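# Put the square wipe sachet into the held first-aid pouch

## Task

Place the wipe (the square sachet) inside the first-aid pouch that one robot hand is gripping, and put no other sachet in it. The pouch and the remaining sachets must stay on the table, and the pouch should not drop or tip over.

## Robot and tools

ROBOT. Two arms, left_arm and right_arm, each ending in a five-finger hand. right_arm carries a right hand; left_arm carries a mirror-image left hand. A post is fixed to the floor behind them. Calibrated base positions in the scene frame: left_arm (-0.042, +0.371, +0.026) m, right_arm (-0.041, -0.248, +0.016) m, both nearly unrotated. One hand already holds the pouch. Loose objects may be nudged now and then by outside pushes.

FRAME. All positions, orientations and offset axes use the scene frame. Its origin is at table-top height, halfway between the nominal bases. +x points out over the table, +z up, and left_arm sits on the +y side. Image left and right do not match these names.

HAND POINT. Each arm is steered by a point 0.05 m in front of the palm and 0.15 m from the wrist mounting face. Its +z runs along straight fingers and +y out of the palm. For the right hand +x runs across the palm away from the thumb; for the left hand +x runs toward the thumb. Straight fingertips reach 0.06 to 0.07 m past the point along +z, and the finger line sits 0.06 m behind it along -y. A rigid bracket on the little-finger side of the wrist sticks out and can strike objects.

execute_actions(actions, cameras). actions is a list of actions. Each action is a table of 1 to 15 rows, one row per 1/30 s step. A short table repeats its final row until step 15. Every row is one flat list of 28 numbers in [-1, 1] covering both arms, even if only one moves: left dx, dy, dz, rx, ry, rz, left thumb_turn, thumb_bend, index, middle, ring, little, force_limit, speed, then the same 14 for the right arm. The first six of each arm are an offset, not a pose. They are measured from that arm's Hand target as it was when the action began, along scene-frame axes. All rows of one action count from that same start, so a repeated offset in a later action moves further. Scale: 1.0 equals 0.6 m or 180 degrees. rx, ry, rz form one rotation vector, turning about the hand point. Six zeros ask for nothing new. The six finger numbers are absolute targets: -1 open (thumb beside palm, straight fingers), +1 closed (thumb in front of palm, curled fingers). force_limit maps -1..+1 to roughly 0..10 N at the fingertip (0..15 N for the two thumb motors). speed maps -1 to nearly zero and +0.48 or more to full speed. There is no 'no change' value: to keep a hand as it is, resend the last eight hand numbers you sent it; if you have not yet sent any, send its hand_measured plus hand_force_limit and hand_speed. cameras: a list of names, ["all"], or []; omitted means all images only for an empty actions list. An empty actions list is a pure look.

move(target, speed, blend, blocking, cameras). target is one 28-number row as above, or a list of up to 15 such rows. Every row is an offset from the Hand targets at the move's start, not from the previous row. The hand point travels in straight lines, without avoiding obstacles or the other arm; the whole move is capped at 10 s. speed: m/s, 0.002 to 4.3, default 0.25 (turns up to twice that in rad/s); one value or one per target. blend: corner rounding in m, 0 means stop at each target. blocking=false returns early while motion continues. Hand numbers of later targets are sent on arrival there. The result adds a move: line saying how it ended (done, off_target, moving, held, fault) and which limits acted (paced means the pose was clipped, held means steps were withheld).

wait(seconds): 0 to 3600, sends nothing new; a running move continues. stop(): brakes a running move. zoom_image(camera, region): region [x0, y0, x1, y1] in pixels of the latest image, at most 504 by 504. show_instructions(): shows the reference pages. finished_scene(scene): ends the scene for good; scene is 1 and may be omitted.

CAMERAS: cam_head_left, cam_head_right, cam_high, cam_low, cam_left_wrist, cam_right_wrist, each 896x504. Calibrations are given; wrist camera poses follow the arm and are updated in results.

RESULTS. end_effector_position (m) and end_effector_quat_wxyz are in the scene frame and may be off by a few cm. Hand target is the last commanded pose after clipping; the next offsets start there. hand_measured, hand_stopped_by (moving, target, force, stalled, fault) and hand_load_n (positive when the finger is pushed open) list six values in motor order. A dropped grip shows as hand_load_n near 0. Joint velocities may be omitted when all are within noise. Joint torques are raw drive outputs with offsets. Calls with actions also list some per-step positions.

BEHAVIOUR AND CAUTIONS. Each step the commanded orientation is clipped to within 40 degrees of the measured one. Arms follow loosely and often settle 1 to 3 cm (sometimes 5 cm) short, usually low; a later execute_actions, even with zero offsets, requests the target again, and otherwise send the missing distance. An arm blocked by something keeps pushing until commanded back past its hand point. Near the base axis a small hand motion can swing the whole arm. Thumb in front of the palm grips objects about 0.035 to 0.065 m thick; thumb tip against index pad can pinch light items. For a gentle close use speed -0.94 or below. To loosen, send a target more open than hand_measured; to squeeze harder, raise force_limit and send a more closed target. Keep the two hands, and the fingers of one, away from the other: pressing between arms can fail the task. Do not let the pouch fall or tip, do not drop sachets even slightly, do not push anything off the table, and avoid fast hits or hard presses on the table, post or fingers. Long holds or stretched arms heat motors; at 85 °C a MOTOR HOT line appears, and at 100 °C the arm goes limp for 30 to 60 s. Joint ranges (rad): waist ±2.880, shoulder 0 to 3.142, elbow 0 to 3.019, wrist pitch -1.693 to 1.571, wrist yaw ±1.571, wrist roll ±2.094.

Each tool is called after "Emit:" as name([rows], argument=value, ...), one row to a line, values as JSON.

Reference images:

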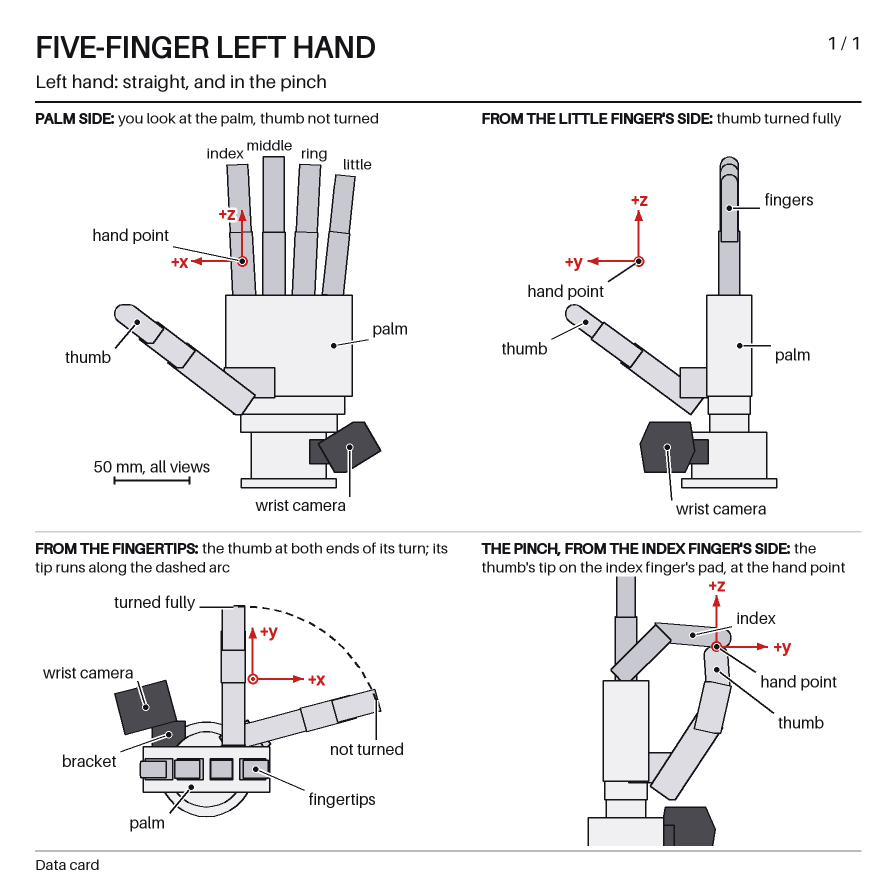

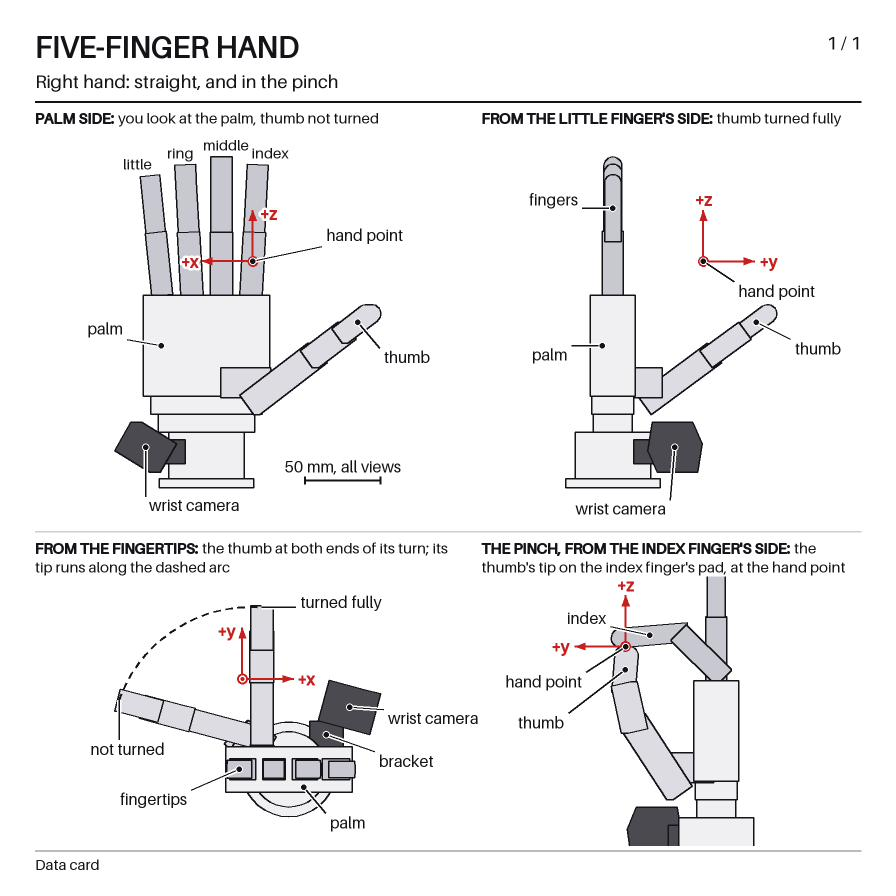

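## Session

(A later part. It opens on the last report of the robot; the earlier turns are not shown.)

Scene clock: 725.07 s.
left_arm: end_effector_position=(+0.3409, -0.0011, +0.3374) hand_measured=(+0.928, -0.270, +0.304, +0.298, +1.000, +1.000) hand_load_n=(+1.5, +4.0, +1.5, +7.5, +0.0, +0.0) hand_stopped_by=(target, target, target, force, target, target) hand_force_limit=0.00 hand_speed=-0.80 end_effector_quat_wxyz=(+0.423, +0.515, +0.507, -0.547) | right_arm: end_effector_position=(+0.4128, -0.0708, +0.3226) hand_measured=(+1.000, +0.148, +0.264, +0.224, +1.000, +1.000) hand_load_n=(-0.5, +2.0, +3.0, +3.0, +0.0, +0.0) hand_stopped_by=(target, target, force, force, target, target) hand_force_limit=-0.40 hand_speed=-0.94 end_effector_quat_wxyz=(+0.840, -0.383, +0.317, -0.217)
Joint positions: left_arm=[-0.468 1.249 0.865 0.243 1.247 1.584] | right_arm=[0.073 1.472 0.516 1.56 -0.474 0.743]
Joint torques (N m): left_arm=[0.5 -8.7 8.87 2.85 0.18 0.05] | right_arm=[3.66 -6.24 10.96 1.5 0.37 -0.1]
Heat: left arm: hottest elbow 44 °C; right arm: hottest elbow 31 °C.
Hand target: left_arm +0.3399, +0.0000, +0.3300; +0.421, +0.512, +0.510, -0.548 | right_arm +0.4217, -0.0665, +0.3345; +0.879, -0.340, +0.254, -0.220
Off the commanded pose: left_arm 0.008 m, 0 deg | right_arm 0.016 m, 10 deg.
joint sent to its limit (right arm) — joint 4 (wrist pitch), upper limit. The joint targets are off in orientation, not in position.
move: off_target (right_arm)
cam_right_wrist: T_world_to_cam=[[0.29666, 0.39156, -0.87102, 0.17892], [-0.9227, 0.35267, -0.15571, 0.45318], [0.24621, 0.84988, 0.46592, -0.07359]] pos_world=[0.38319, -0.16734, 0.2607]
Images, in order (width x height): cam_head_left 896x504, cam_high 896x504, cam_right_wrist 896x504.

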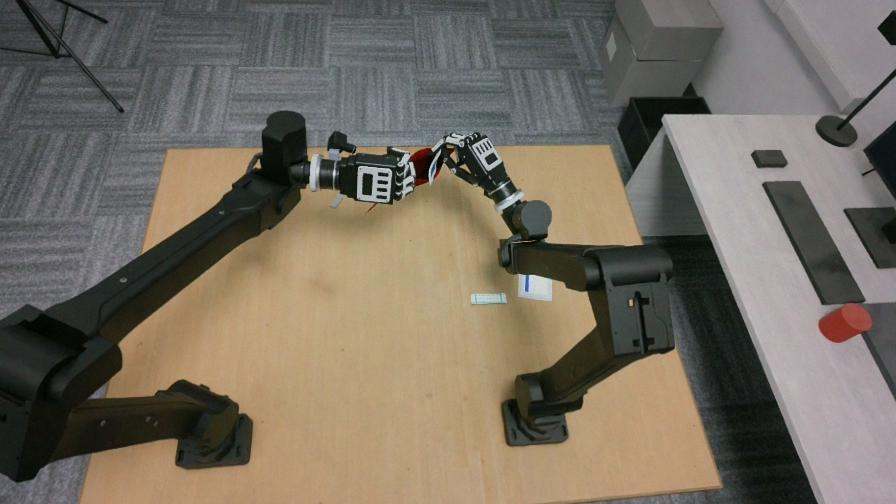

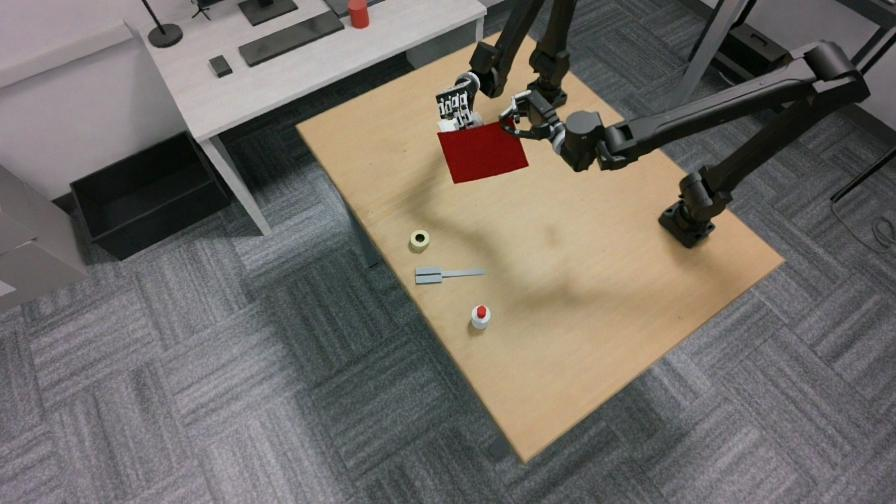

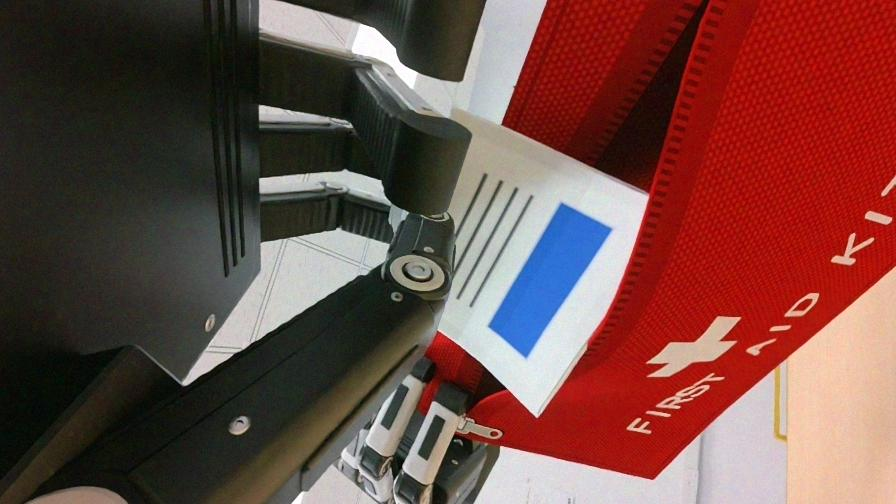

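Emit:
move([
  [0,0,0,0,0,0,0.928,-0.268,0.304,0.298,1,1,0,-0.8,0.0,0.0,0.03,0,0,0,1,0.15,0.45,0.45,1,1,-0.4,-0.94],
], speed=0.05, cameras=["cam_right_wrist","cam_head_left","cam_head_right"])

Emit:
zoom_image(camera="cam_head_left", region=[400, 130, 490, 210])

Emit:
zoom_image(camera="cam_head_right", region=[380, 120, 470, 200])

Scene clock: 732.03 s.
left_arm: end_effector_position=(+0.3409, -0.0011, +0.3374) hand_measured=(+0.928, -0.270, +0.304, +0.298, +1.000, +1.000) hand_load_n=(+1.5, +4.0, +1.5, +8.0, +0.0, +0.0) hand_stopped_by=(target, target, target, force, target, target) hand_force_limit=0.00 hand_speed=-0.80 end_effector_quat_wxyz=(+0.423, +0.515, +0.507, -0.547) | right_arm: end_effector_position=(+0.4172, -0.0710, +0.3311) hand_measured=(+1.000, +0.148, +0.264, +0.224, +1.000, +1.000) hand_load_n=(-0.5, +2.0, +3.0, +3.0, +0.0, +0.0) hand_stopped_by=(target, target, force, force, target, target) hand_force_limit=-0.40 hand_speed=-0.94 end_effector_quat_wxyz=(+0.844, -0.379, +0.310, -0.221)
Joint positions: left_arm=[-0.468 1.249 0.865 0.243 1.247 1.584] | right_arm=[0.073 1.472 0.536 1.56 -0.47 0.745]
Joint torques (N m): left_arm=[0.5 -8.7 8.87 2.85 0.18 0.06] | right_arm=[3.72 -7.65 11.14 1.55 0.35 0.09]
Heat: left arm: hottest elbow 43 °C; right arm: hottest elbow 31 °C.
Hand target: left_arm +0.3399, +0.0000, +0.3300; +0.421, +0.512, +0.510, -0.548 | right_arm +0.4217, -0.0665, +0.3525; +0.879, -0.340, +0.254, -0.220
Off the commanded pose: left_arm 0.008 m, 0 deg | right_arm 0.022 m, 9 deg.
joint sent to its limit (right arm) — joint 4 (wrist pitch), upper limit. The joint targets are off in orientation, not in position.
move: off_target (right_arm)
cam_right_wrist: T_world_to_cam=[[0.31371, 0.39493, -0.86349, 0.17571], [-0.91873, 0.35593, -0.17099, 0.46233], [0.23981, 0.84696, 0.4745, -0.07878]] pos_world=[0.38853, -0.16723, 0.26816]
Images, in order (width x height): cam_head_left 896x504, cam_head_right 896x504, cam_right_wrist 896x504.

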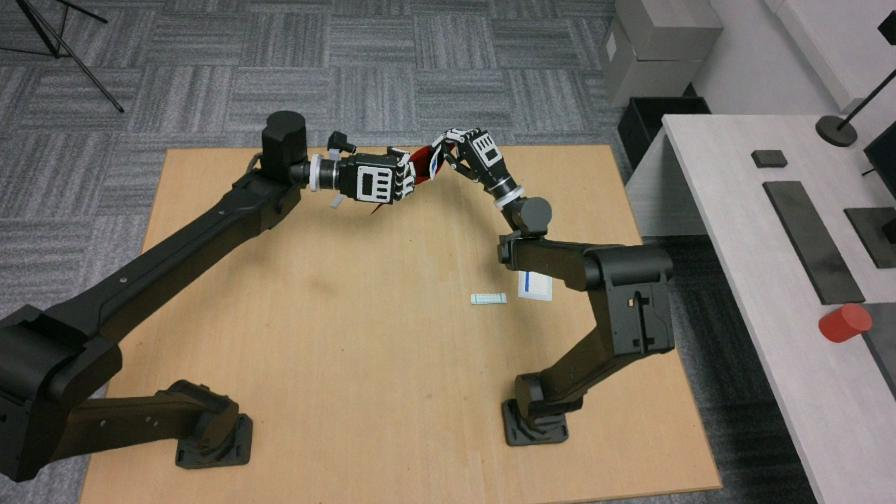

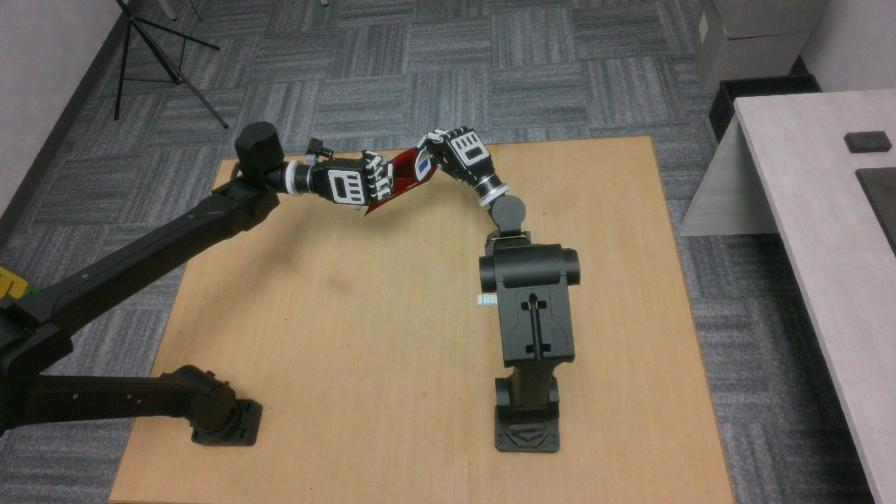

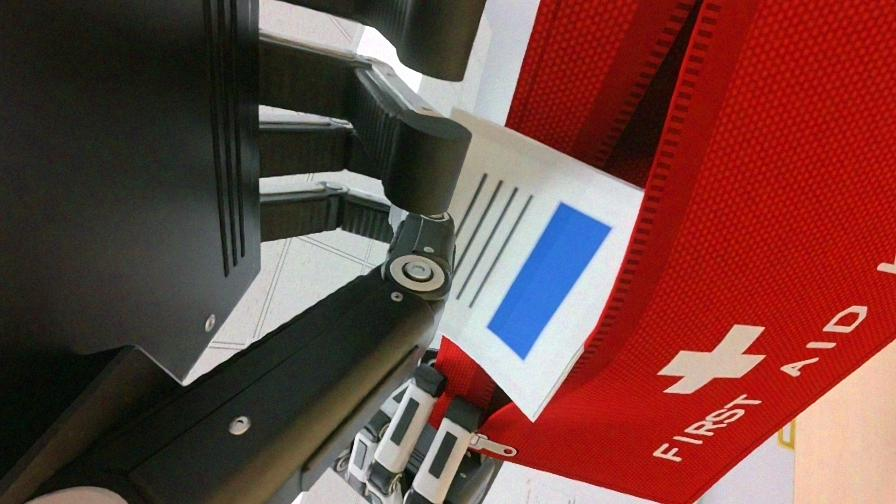

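Scaled by 5.600 from the camera's image (finer frame: 1280x720).

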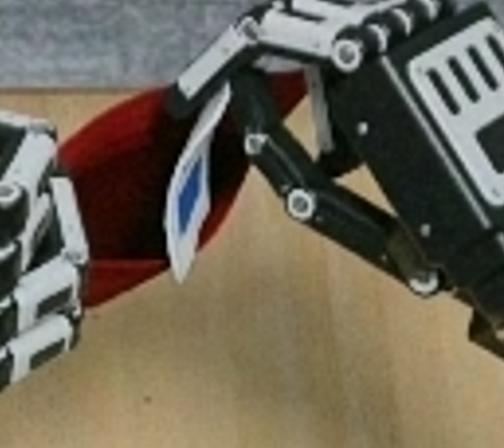

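Scaled by 5.600 from the camera's image (finer frame: 1280x720).

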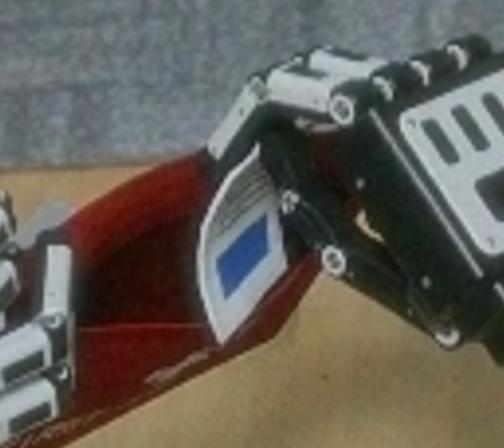

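Emit:
move([
  [0,0,0,0,0,0,0.928,-0.268,0.304,0.298,1,1,0,-0.8,0.0,0.0,0.025,0,0,0,1,0.15,0.45,0.45,1,1,-0.4,-0.94],
], speed=0.05, cameras=["cam_right_wrist","cam_head_left","cam_head_right"])

Emit:
zoom_image(camera="cam_head_left", region=[400, 130, 490, 210])

Emit:
zoom_image(camera="cam_head_right", region=[380, 120, 470, 200])

Scene clock: 737.03 s.
left_arm: end_effector_position=(+0.3409, -0.0011, +0.3374) hand_measured=(+0.928, -0.270, +0.304, +0.298, +1.000, +1.000) hand_load_n=(+1.5, +4.0, +1.5, +7.5, +0.0, +0.0) hand_stopped_by=(target, target, target, force, target, target) hand_force_limit=0.00 hand_speed=-0.80 end_effector_quat_wxyz=(+0.423, +0.515, +0.507, -0.547) | right_arm: end_effector_position=(+0.4193, -0.0709, +0.3418) hand_measured=(+1.000, +0.148, +0.264, +0.224, +1.000, +1.000) hand_load_n=(-0.5, +2.0, +2.5, +3.0, +0.0, +0.0) hand_stopped_by=(target, target, force, force, target, target) hand_force_limit=-0.40 hand_speed=-0.94 end_effector_quat_wxyz=(+0.849, -0.372, +0.305, -0.219)
Joint positions: left_arm=[-0.468 1.249 0.865 0.243 1.247 1.584] | right_arm=[0.074 1.467 0.553 1.56 -0.465 0.761]
Joint torques (N m): left_arm=[0.5 -8.7 8.87 2.85 0.18 0.05] | right_arm=[4.13 -8.12 11.3 1.47 0.38 0.04]
Heat: left arm: hottest elbow 43 °C; right arm: hottest elbow 32 °C.
Hand target: left_arm +0.3399, +0.0000, +0.3300; +0.421, +0.512, +0.510, -0.548 | right_arm +0.4217, -0.0665, +0.3675; +0.879, -0.340, +0.254, -0.220
Off the commanded pose: left_arm 0.008 m, 0 deg | right_arm 0.026 m, 8 deg.
joint sent to its limit (right arm) — joint 4 (wrist pitch), upper limit. The joint targets are off in orientation, not in position.
move: off_target (right_arm)
cam_right_wrist: T_world_to_cam=[[0.32357, 0.41014, -0.85269, 0.1776], [-0.91822, 0.35364, -0.17833, 0.46812], [0.2284, 0.84067, 0.49103, -0.08587]] pos_world=[0.39198, -0.1662, 0.27709]
Images, in order (width x height): cam_head_left 896x504, cam_head_right 896x504, cam_right_wrist 896x504.

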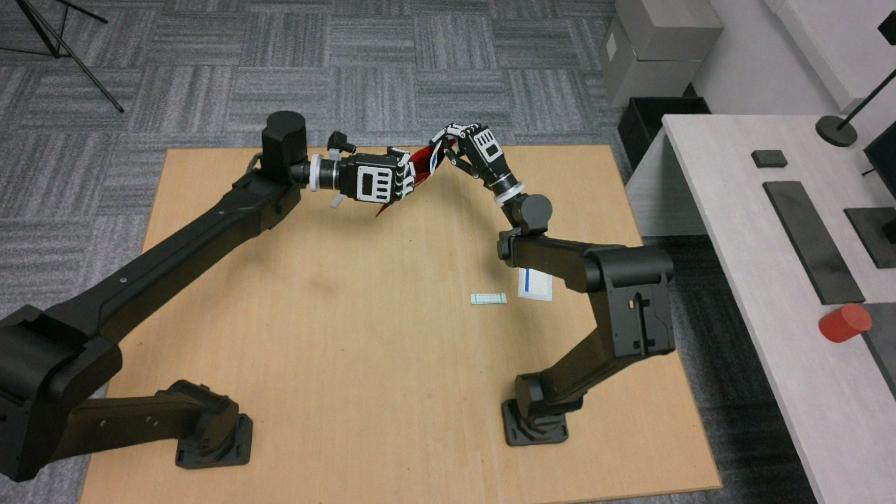

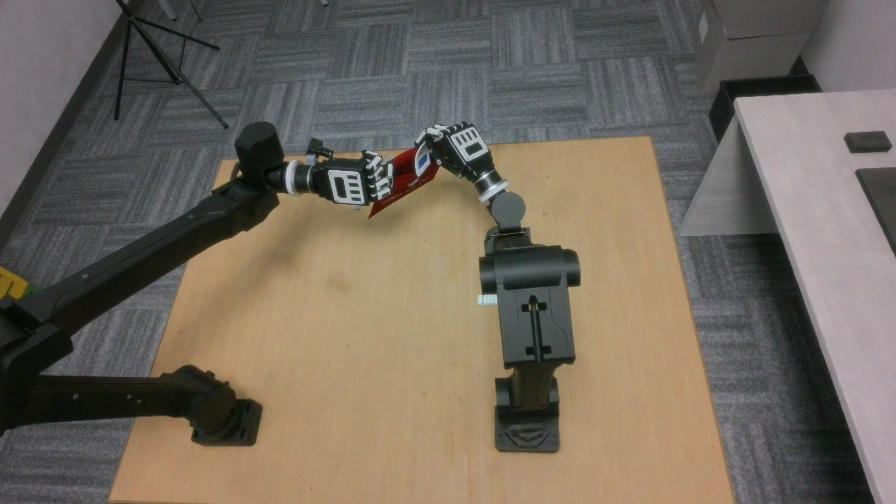

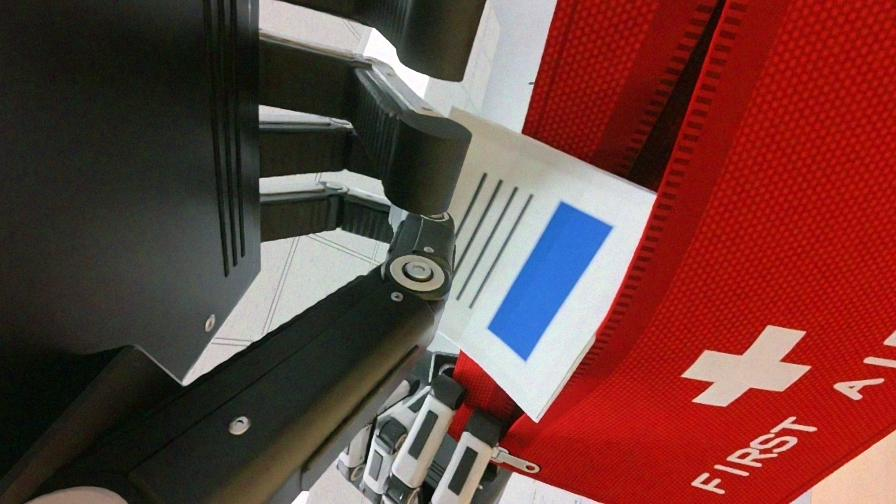

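Scaled by 5.600 from the camera's image (finer frame: 1280x720).

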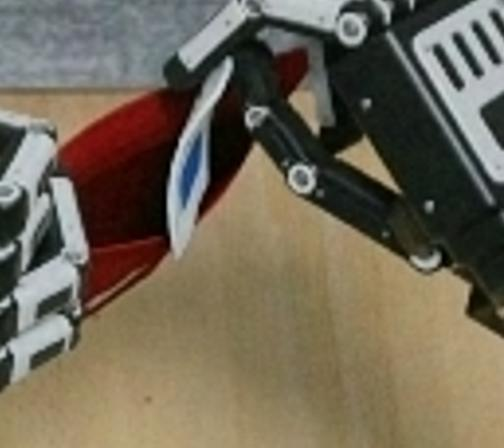

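Scaled by 5.600 from the camera's image (finer frame: 1280x720).

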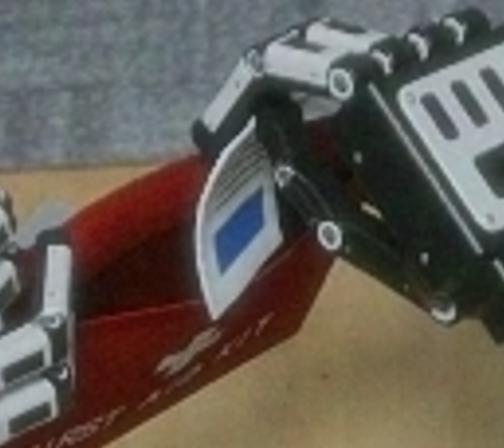

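Emit:
move([
  [0,0,0,0,0,0,0.928,-0.268,0.304,0.298,1,1,0,-0.8,-0.008,0.006,0.025,0,0,0,1,0.15,0.45,0.45,1,1,-0.4,-0.94],
], speed=0.05, cameras=["cam_right_wrist","cam_head_left","cam_high"])

Emit:
zoom_image(camera="cam_head_left", region=[400, 120, 490, 200])

Emit:
zoom_image(camera="cam_high", region=[400, 60, 580, 200])

Scene clock: 740.93 s.
left_arm: end_effector_position=(+0.3409, -0.0011, +0.3374) hand_measured=(+0.928, -0.270, +0.304, +0.298, +1.000, +1.000) hand_load_n=(+1.5, +4.0, +1.5, +7.5, +0.0, +0.0) hand_stopped_by=(target, target, target, force, target, target) hand_force_limit=0.00 hand_speed=-0.80 end_effector_quat_wxyz=(+0.423, +0.515, +0.507, -0.547) | right_arm: end_effector_position=(+0.4149, -0.0671, +0.3566) hand_measured=(+1.000, +0.148, +0.264, +0.224, +1.000, +1.000) hand_load_n=(-0.5, +2.0, +2.5, +3.0, +0.0, +0.0) hand_stopped_by=(target, target, force, force, target, target) hand_force_limit=-0.40 hand_speed=-0.94 end_effector_quat_wxyz=(+0.857, -0.363, +0.295, -0.218)
Joint positions: left_arm=[-0.468 1.249 0.865 0.243 1.247 1.584] | right_arm=[0.087 1.444 0.56 1.56 -0.452 0.77]
Joint torques (N m): left_arm=[0.5 -8.7 8.85 2.84 0.18 0.06] | right_arm=[3.72 -8.47 11.54 1.44 0.37 0.08]
Heat: left arm: hottest elbow 42 °C; right arm: hottest elbow 32 °C.
Hand target: left_arm +0.3399, +0.0000, +0.3300; +0.421, +0.512, +0.510, -0.548 | right_arm +0.4169, -0.0630, +0.3826; +0.879, -0.340, +0.254, -0.220
Off the commanded pose: left_arm 0.008 m, 0 deg | right_arm 0.026 m, 6 deg.
joint sent to its limit (right arm) — joint 4 (wrist pitch), upper limit. The joint targets still meet the commanded pose.
move: off_target (right_arm)
cam_right_wrist: T_world_to_cam=[[0.34158, 0.42629, -0.83761, 0.17828], [-0.91602, 0.35045, -0.19519, 0.47028], [0.21033, 0.83394, 0.5102, -0.09503]] pos_world=[0.38987, -0.16156, 0.28961]
Images, in order (width x height): cam_head_left 896x504, cam_high 896x504, cam_right_wrist 896x504.

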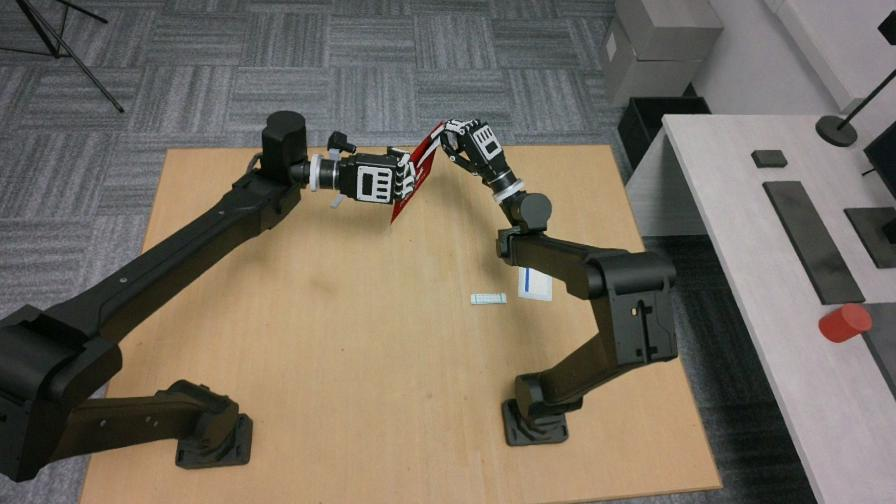

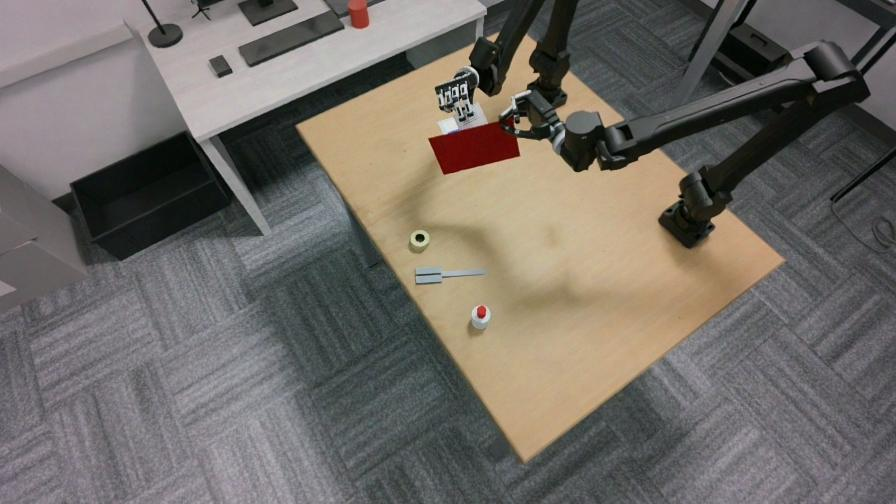

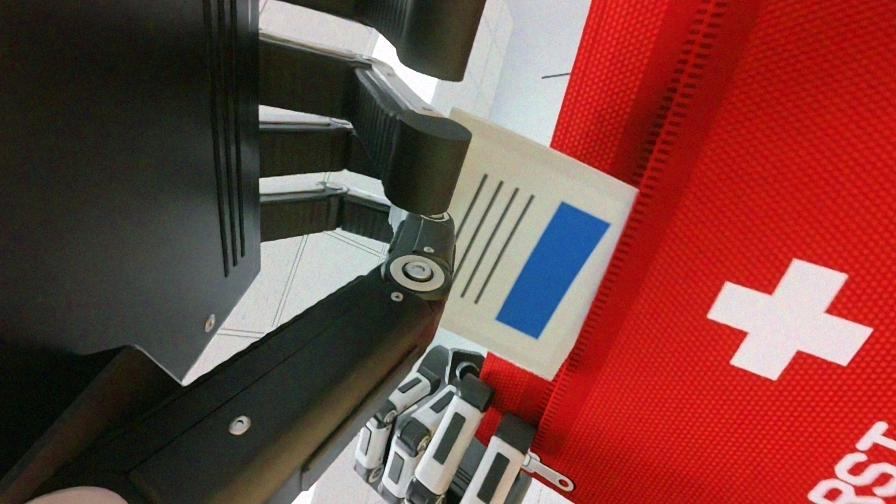

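Scaled by 5.600 from the camera's image (finer frame: 1280x720).

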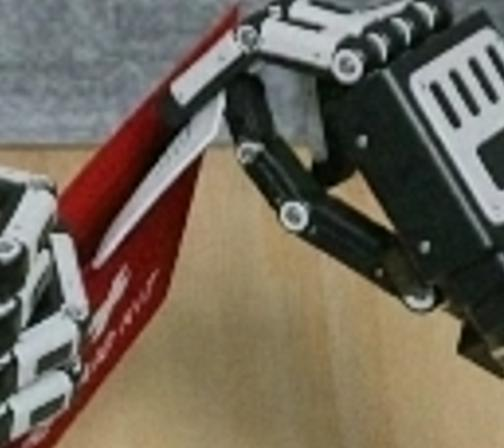

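Scaled by 2.800 from the camera's image (finer frame: 1280x720).

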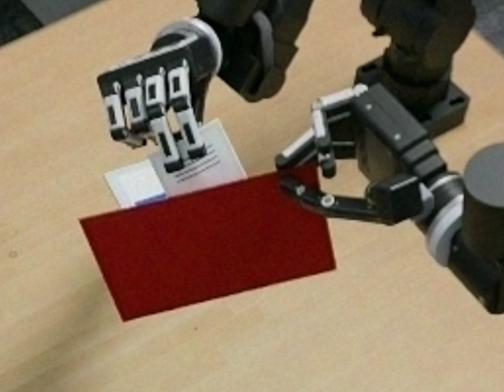

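Emit:
execute_actions(actions=[])

Emit:
zoom_image(camera="cam_low", region=[480, 40, 680, 220])

Emit:
zoom_image(camera="cam_head_right", region=[340, 100, 480, 240])

Emit:
zoom_image(camera="cam_head_left", region=[360, 100, 500, 240])

Scene clock: 745.13 s.
left_arm: end_effector_position=(+0.3409, -0.0011, +0.3374) hand_measured=(+0.928, -0.270, +0.304, +0.298, +1.000, +1.000) hand_load_n=(+1.5, +4.0, +1.5, +7.5, +0.0, +0.0) hand_stopped_by=(target, target, target, force, target, target) hand_force_limit=0.00 hand_speed=-0.80 end_effector_quat_wxyz=(+0.423, +0.515, +0.507, -0.547) | right_arm: end_effector_position=(+0.4148, -0.0671, +0.3566) hand_measured=(+1.000, +0.148, +0.264, +0.224, +1.000, +1.000) hand_load_n=(-0.5, +2.0, +3.0, +3.0, +0.0, +0.0) hand_stopped_by=(target, target, force, force, target, target) hand_force_limit=-0.40 hand_speed=-0.94 end_effector_quat_wxyz=(+0.857, -0.363, +0.295, -0.218)
Joint positions: left_arm=[-0.468 1.249 0.865 0.243 1.247 1.584] | right_arm=[0.087 1.444 0.56 1.56 -0.452 0.77]
Joint velocities: within noise
Joint torques (N m): left_arm=[0.5 -8.7 8.87 2.86 0.18 0.05] | right_arm=[3.6 -8.12 11.64 1.43 0.4 0.09]
Motor temperatures (°C): left_arm=[27 30 42 24 27 26] | right_arm=[25 27 32 28 26 25]
Heat: left arm: hottest elbow 42 °C; right arm: hottest elbow 32 °C.
Hand target: left_arm +0.3399, +0.0000, +0.3300; +0.421, +0.512, +0.510, -0.548 | right_arm +0.4169, -0.0630, +0.3826; +0.879, -0.340, +0.254, -0.220
Off the commanded pose: left_arm 0.008 m, 0 deg | right_arm 0.026 m, 6 deg.
camera_calibration:
cam_left_wrist: T_world_to_cam=[[-0.98103, 0.09956, -0.16636, 0.39084], [0.19386, 0.49166, -0.84893, 0.22486], [-0.00272, -0.86508, -0.50164, 0.28715]] pos_world=[0.34061, 0.09894, 0.39996]
cam_right_wrist: T_world_to_cam=[[0.34127, 0.42655, -0.83761, 0.17839], [-0.91615, 0.35026, -0.1949, 0.47018], [0.21024, 0.83389, 0.51032, -0.09512]] pos_world=[0.38987, -0.16146, 0.28961]

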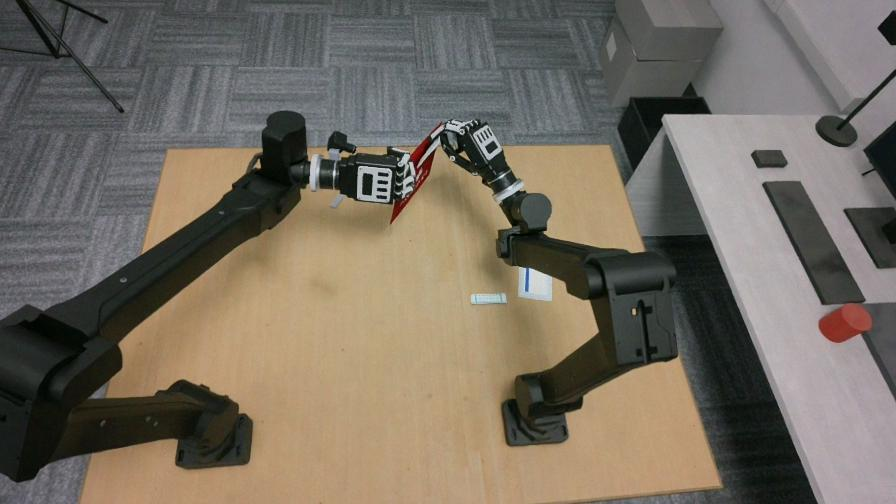

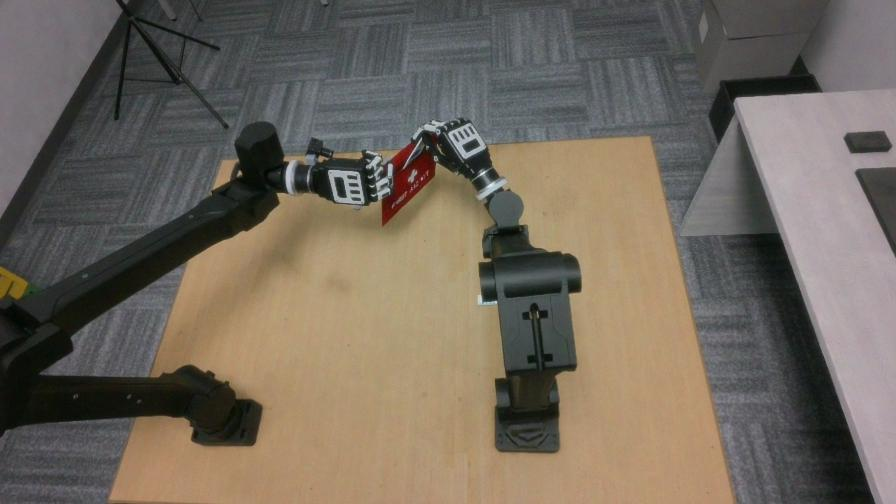

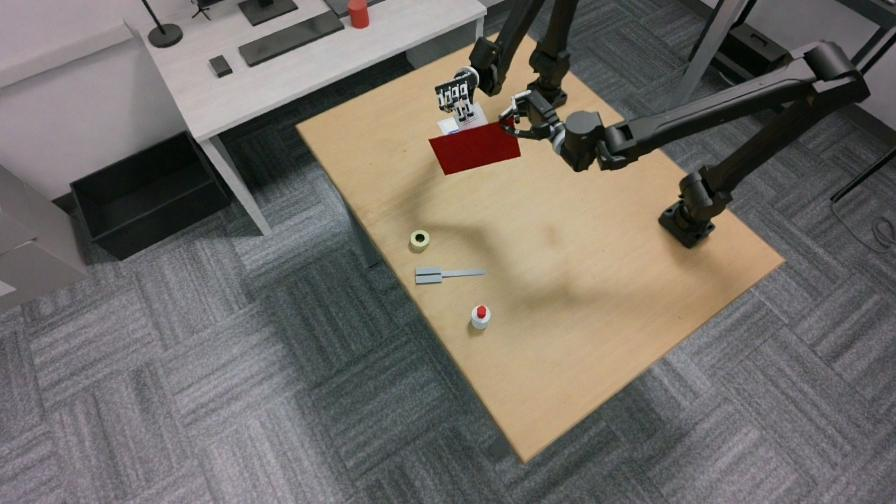

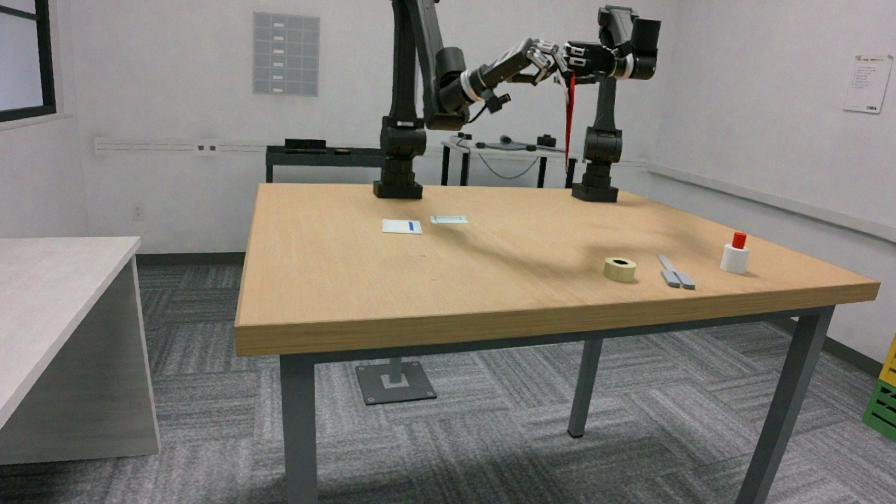

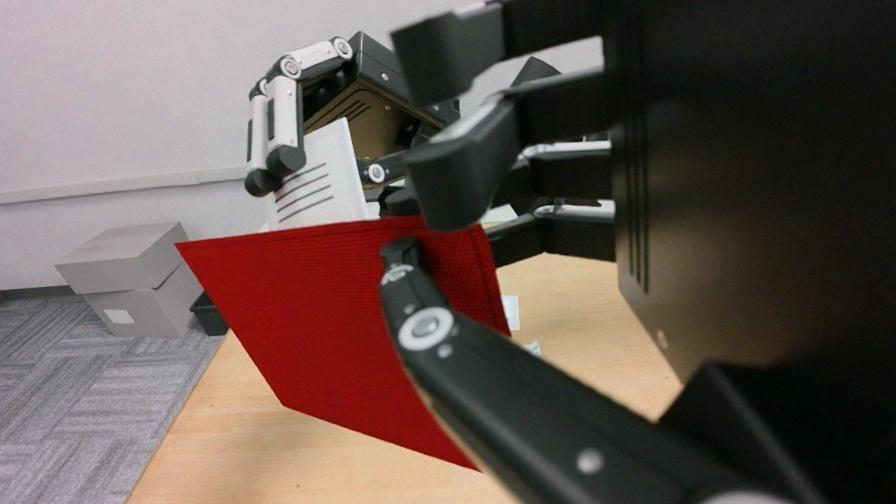

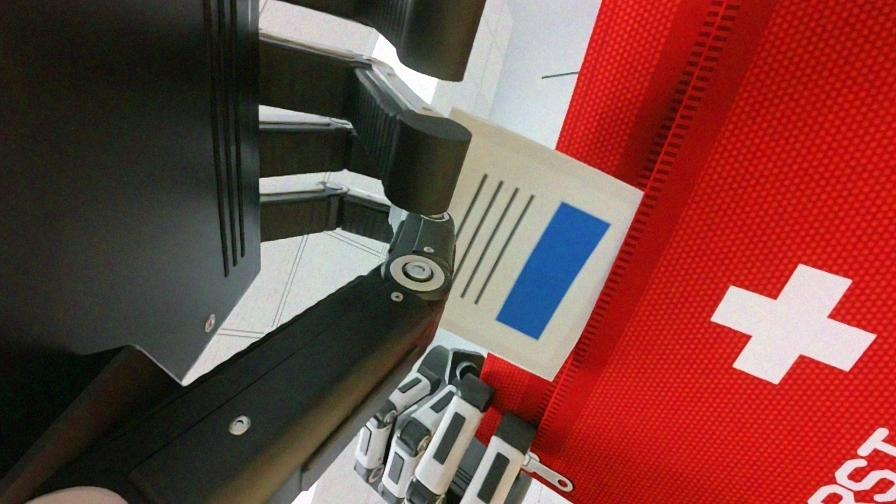

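Scaled by 2.520 from the camera's image (finer frame: 1280x720).

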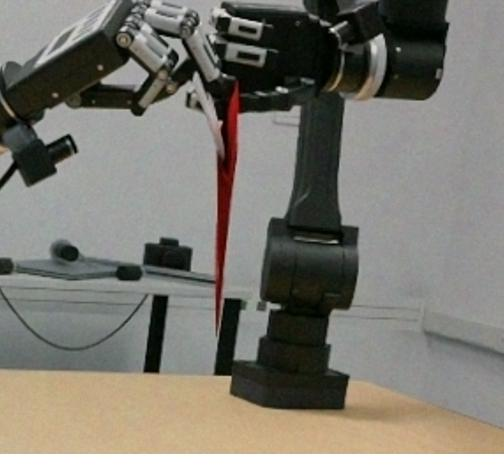

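Scaled by 3.600 from the camera's image (finer frame: 1280x720).

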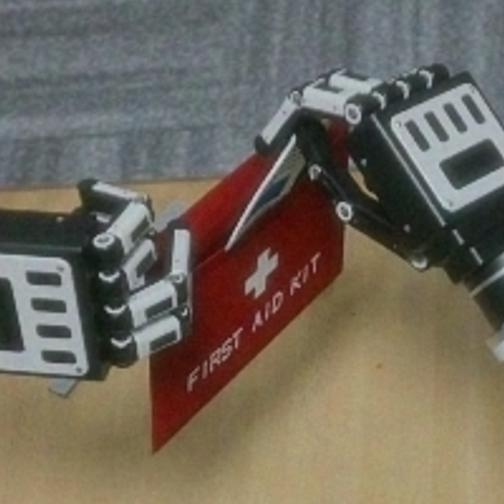

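Scaled by 3.600 from the camera's image (finer frame: 1280x720).

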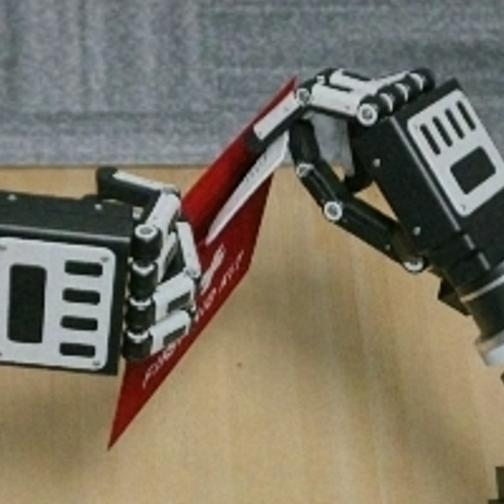

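Emit:
move([
  [0,0,0,0,0,0,0.928,-0.268,0.304,0.298,1,1,0,-0.8,0.022,-0.006,-0.01,0,0,0,1,0.15,0.45,0.45,1,1,-0.4,-0.94],
], speed=0.05, cameras=["cam_right_wrist","cam_head_left","cam_head_right"])

Emit:
zoom_image(camera="cam_head_left", region=[400, 110, 490, 190])

Emit:
zoom_image(camera="cam_head_right", region=[380, 110, 470, 190])

Scene clock: 762.37 s.
left_arm: end_effector_position=(+0.3409, -0.0011, +0.3374) hand_measured=(+0.928, -0.270, +0.304, +0.298, +1.000, +1.000) hand_load_n=(+1.5, +4.0, +1.5, +7.5, +0.0, +0.0) hand_stopped_by=(target, target, target, force, target, target) hand_force_limit=0.00 hand_speed=-0.80 end_effector_quat_wxyz=(+0.423, +0.515, +0.507, -0.547) | right_arm: end_effector_position=(+0.4217, -0.0658, +0.3620) hand_measured=(+1.000, +0.148, +0.264, +0.224, +1.000, +1.000) hand_load_n=(-0.5, +2.0, +2.5, +3.0, +0.0, +0.0) hand_stopped_by=(target, target, force, force, target, target) hand_force_limit=-0.40 hand_speed=-0.94 end_effector_quat_wxyz=(+0.859, -0.362, +0.288, -0.218)
Joint positions: left_arm=[-0.468 1.249 0.865 0.243 1.247 1.584] | right_arm=[0.087 1.457 0.587 1.56 -0.456 0.772]
Joint torques (N m): left_arm=[0.5 -8.7 8.87 2.85 0.18 0.05] | right_arm=[2.37 -6.71 11.75 1.36 0.15 0.06]
Heat: left arm: hottest elbow 41 °C; right arm: hottest elbow 33 °C.
Hand target: left_arm +0.3399, +0.0000, +0.3300; +0.421, +0.512, +0.510, -0.548 | right_arm +0.4301, -0.0666, +0.3766; +0.879, -0.340, +0.254, -0.220
Off the commanded pose: left_arm 0.008 m, 0 deg | right_arm 0.017 m, 5 deg.
joint sent to its limit (right arm) — joint 4 (wrist pitch), upper limit. The joint targets are off in orientation, not in position.
move: off_target (right_arm)
cam_right_wrist: T_world_to_cam=[[0.35053, 0.4278, -0.83313, 0.17469], [-0.91505, 0.34595, -0.20736, 0.48082], [0.19951, 0.83505, 0.51273, -0.09665]] pos_world=[0.39803, -0.16036, 0.29479]
Images, in order (width x height): cam_head_left 896x504, cam_head_right 896x504, cam_right_wrist 896x504.

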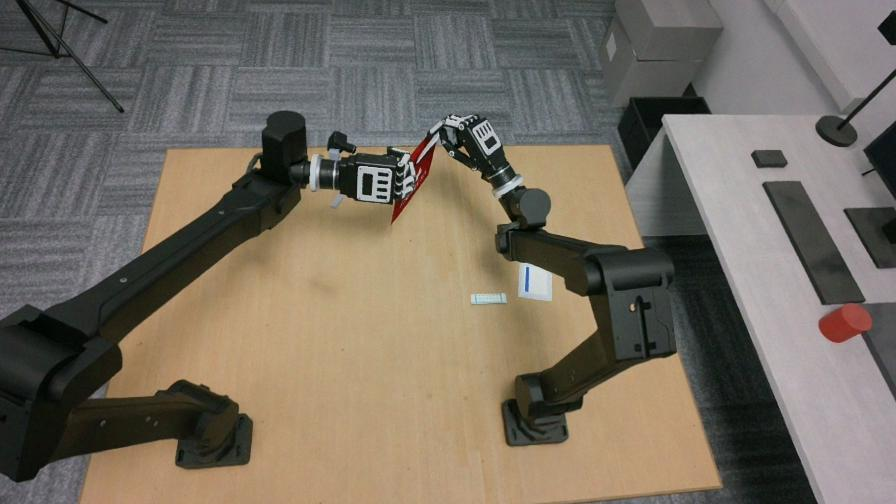

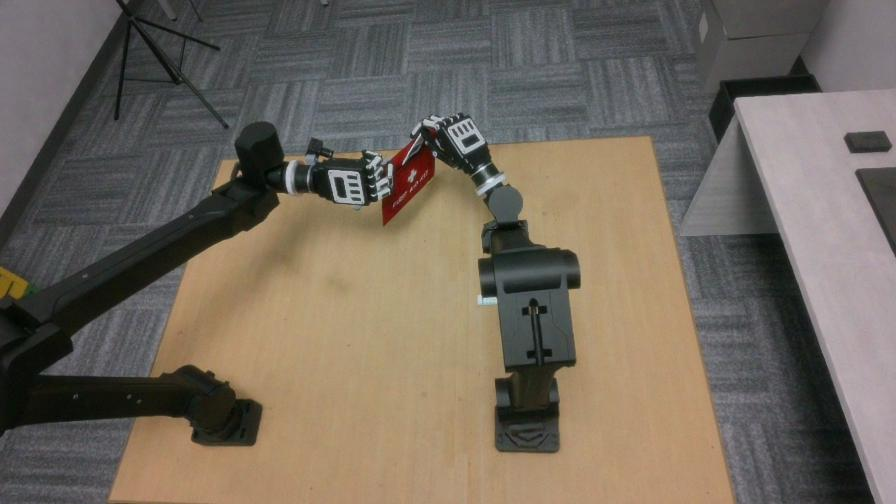

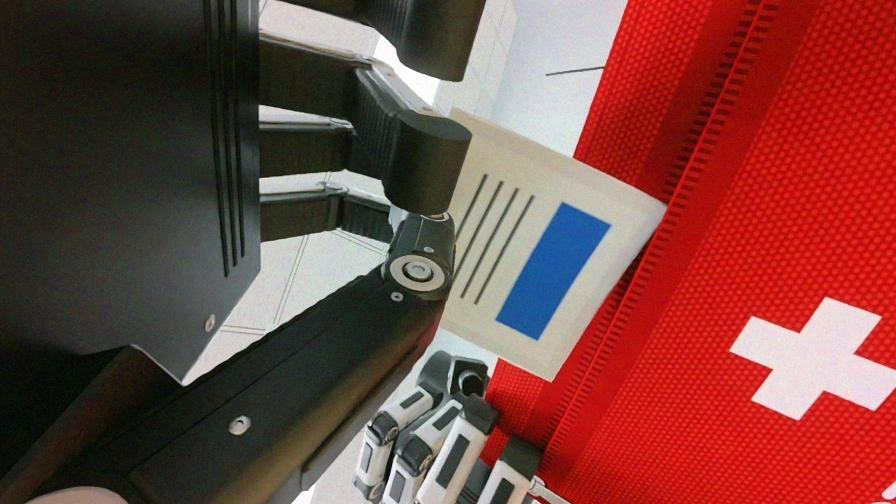

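Scaled by 5.600 from the camera's image (finer frame: 1280x720).

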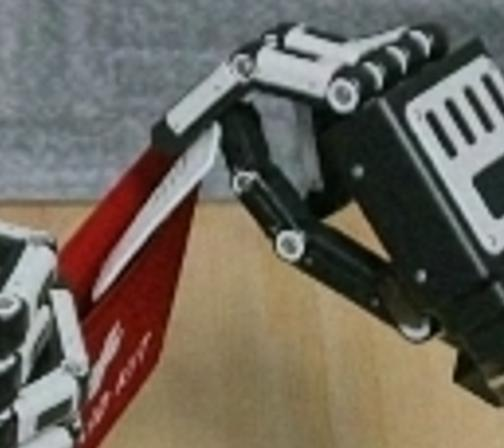

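Scaled by 5.600 from the camera's image (finer frame: 1280x720).

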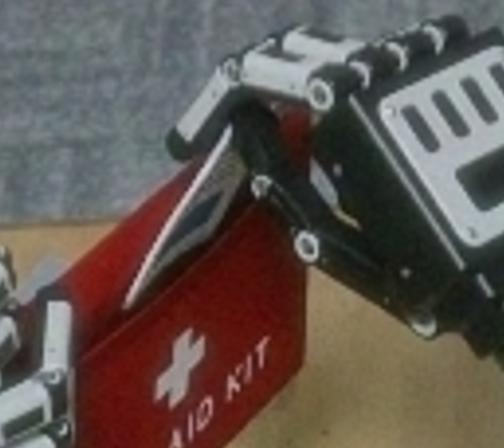

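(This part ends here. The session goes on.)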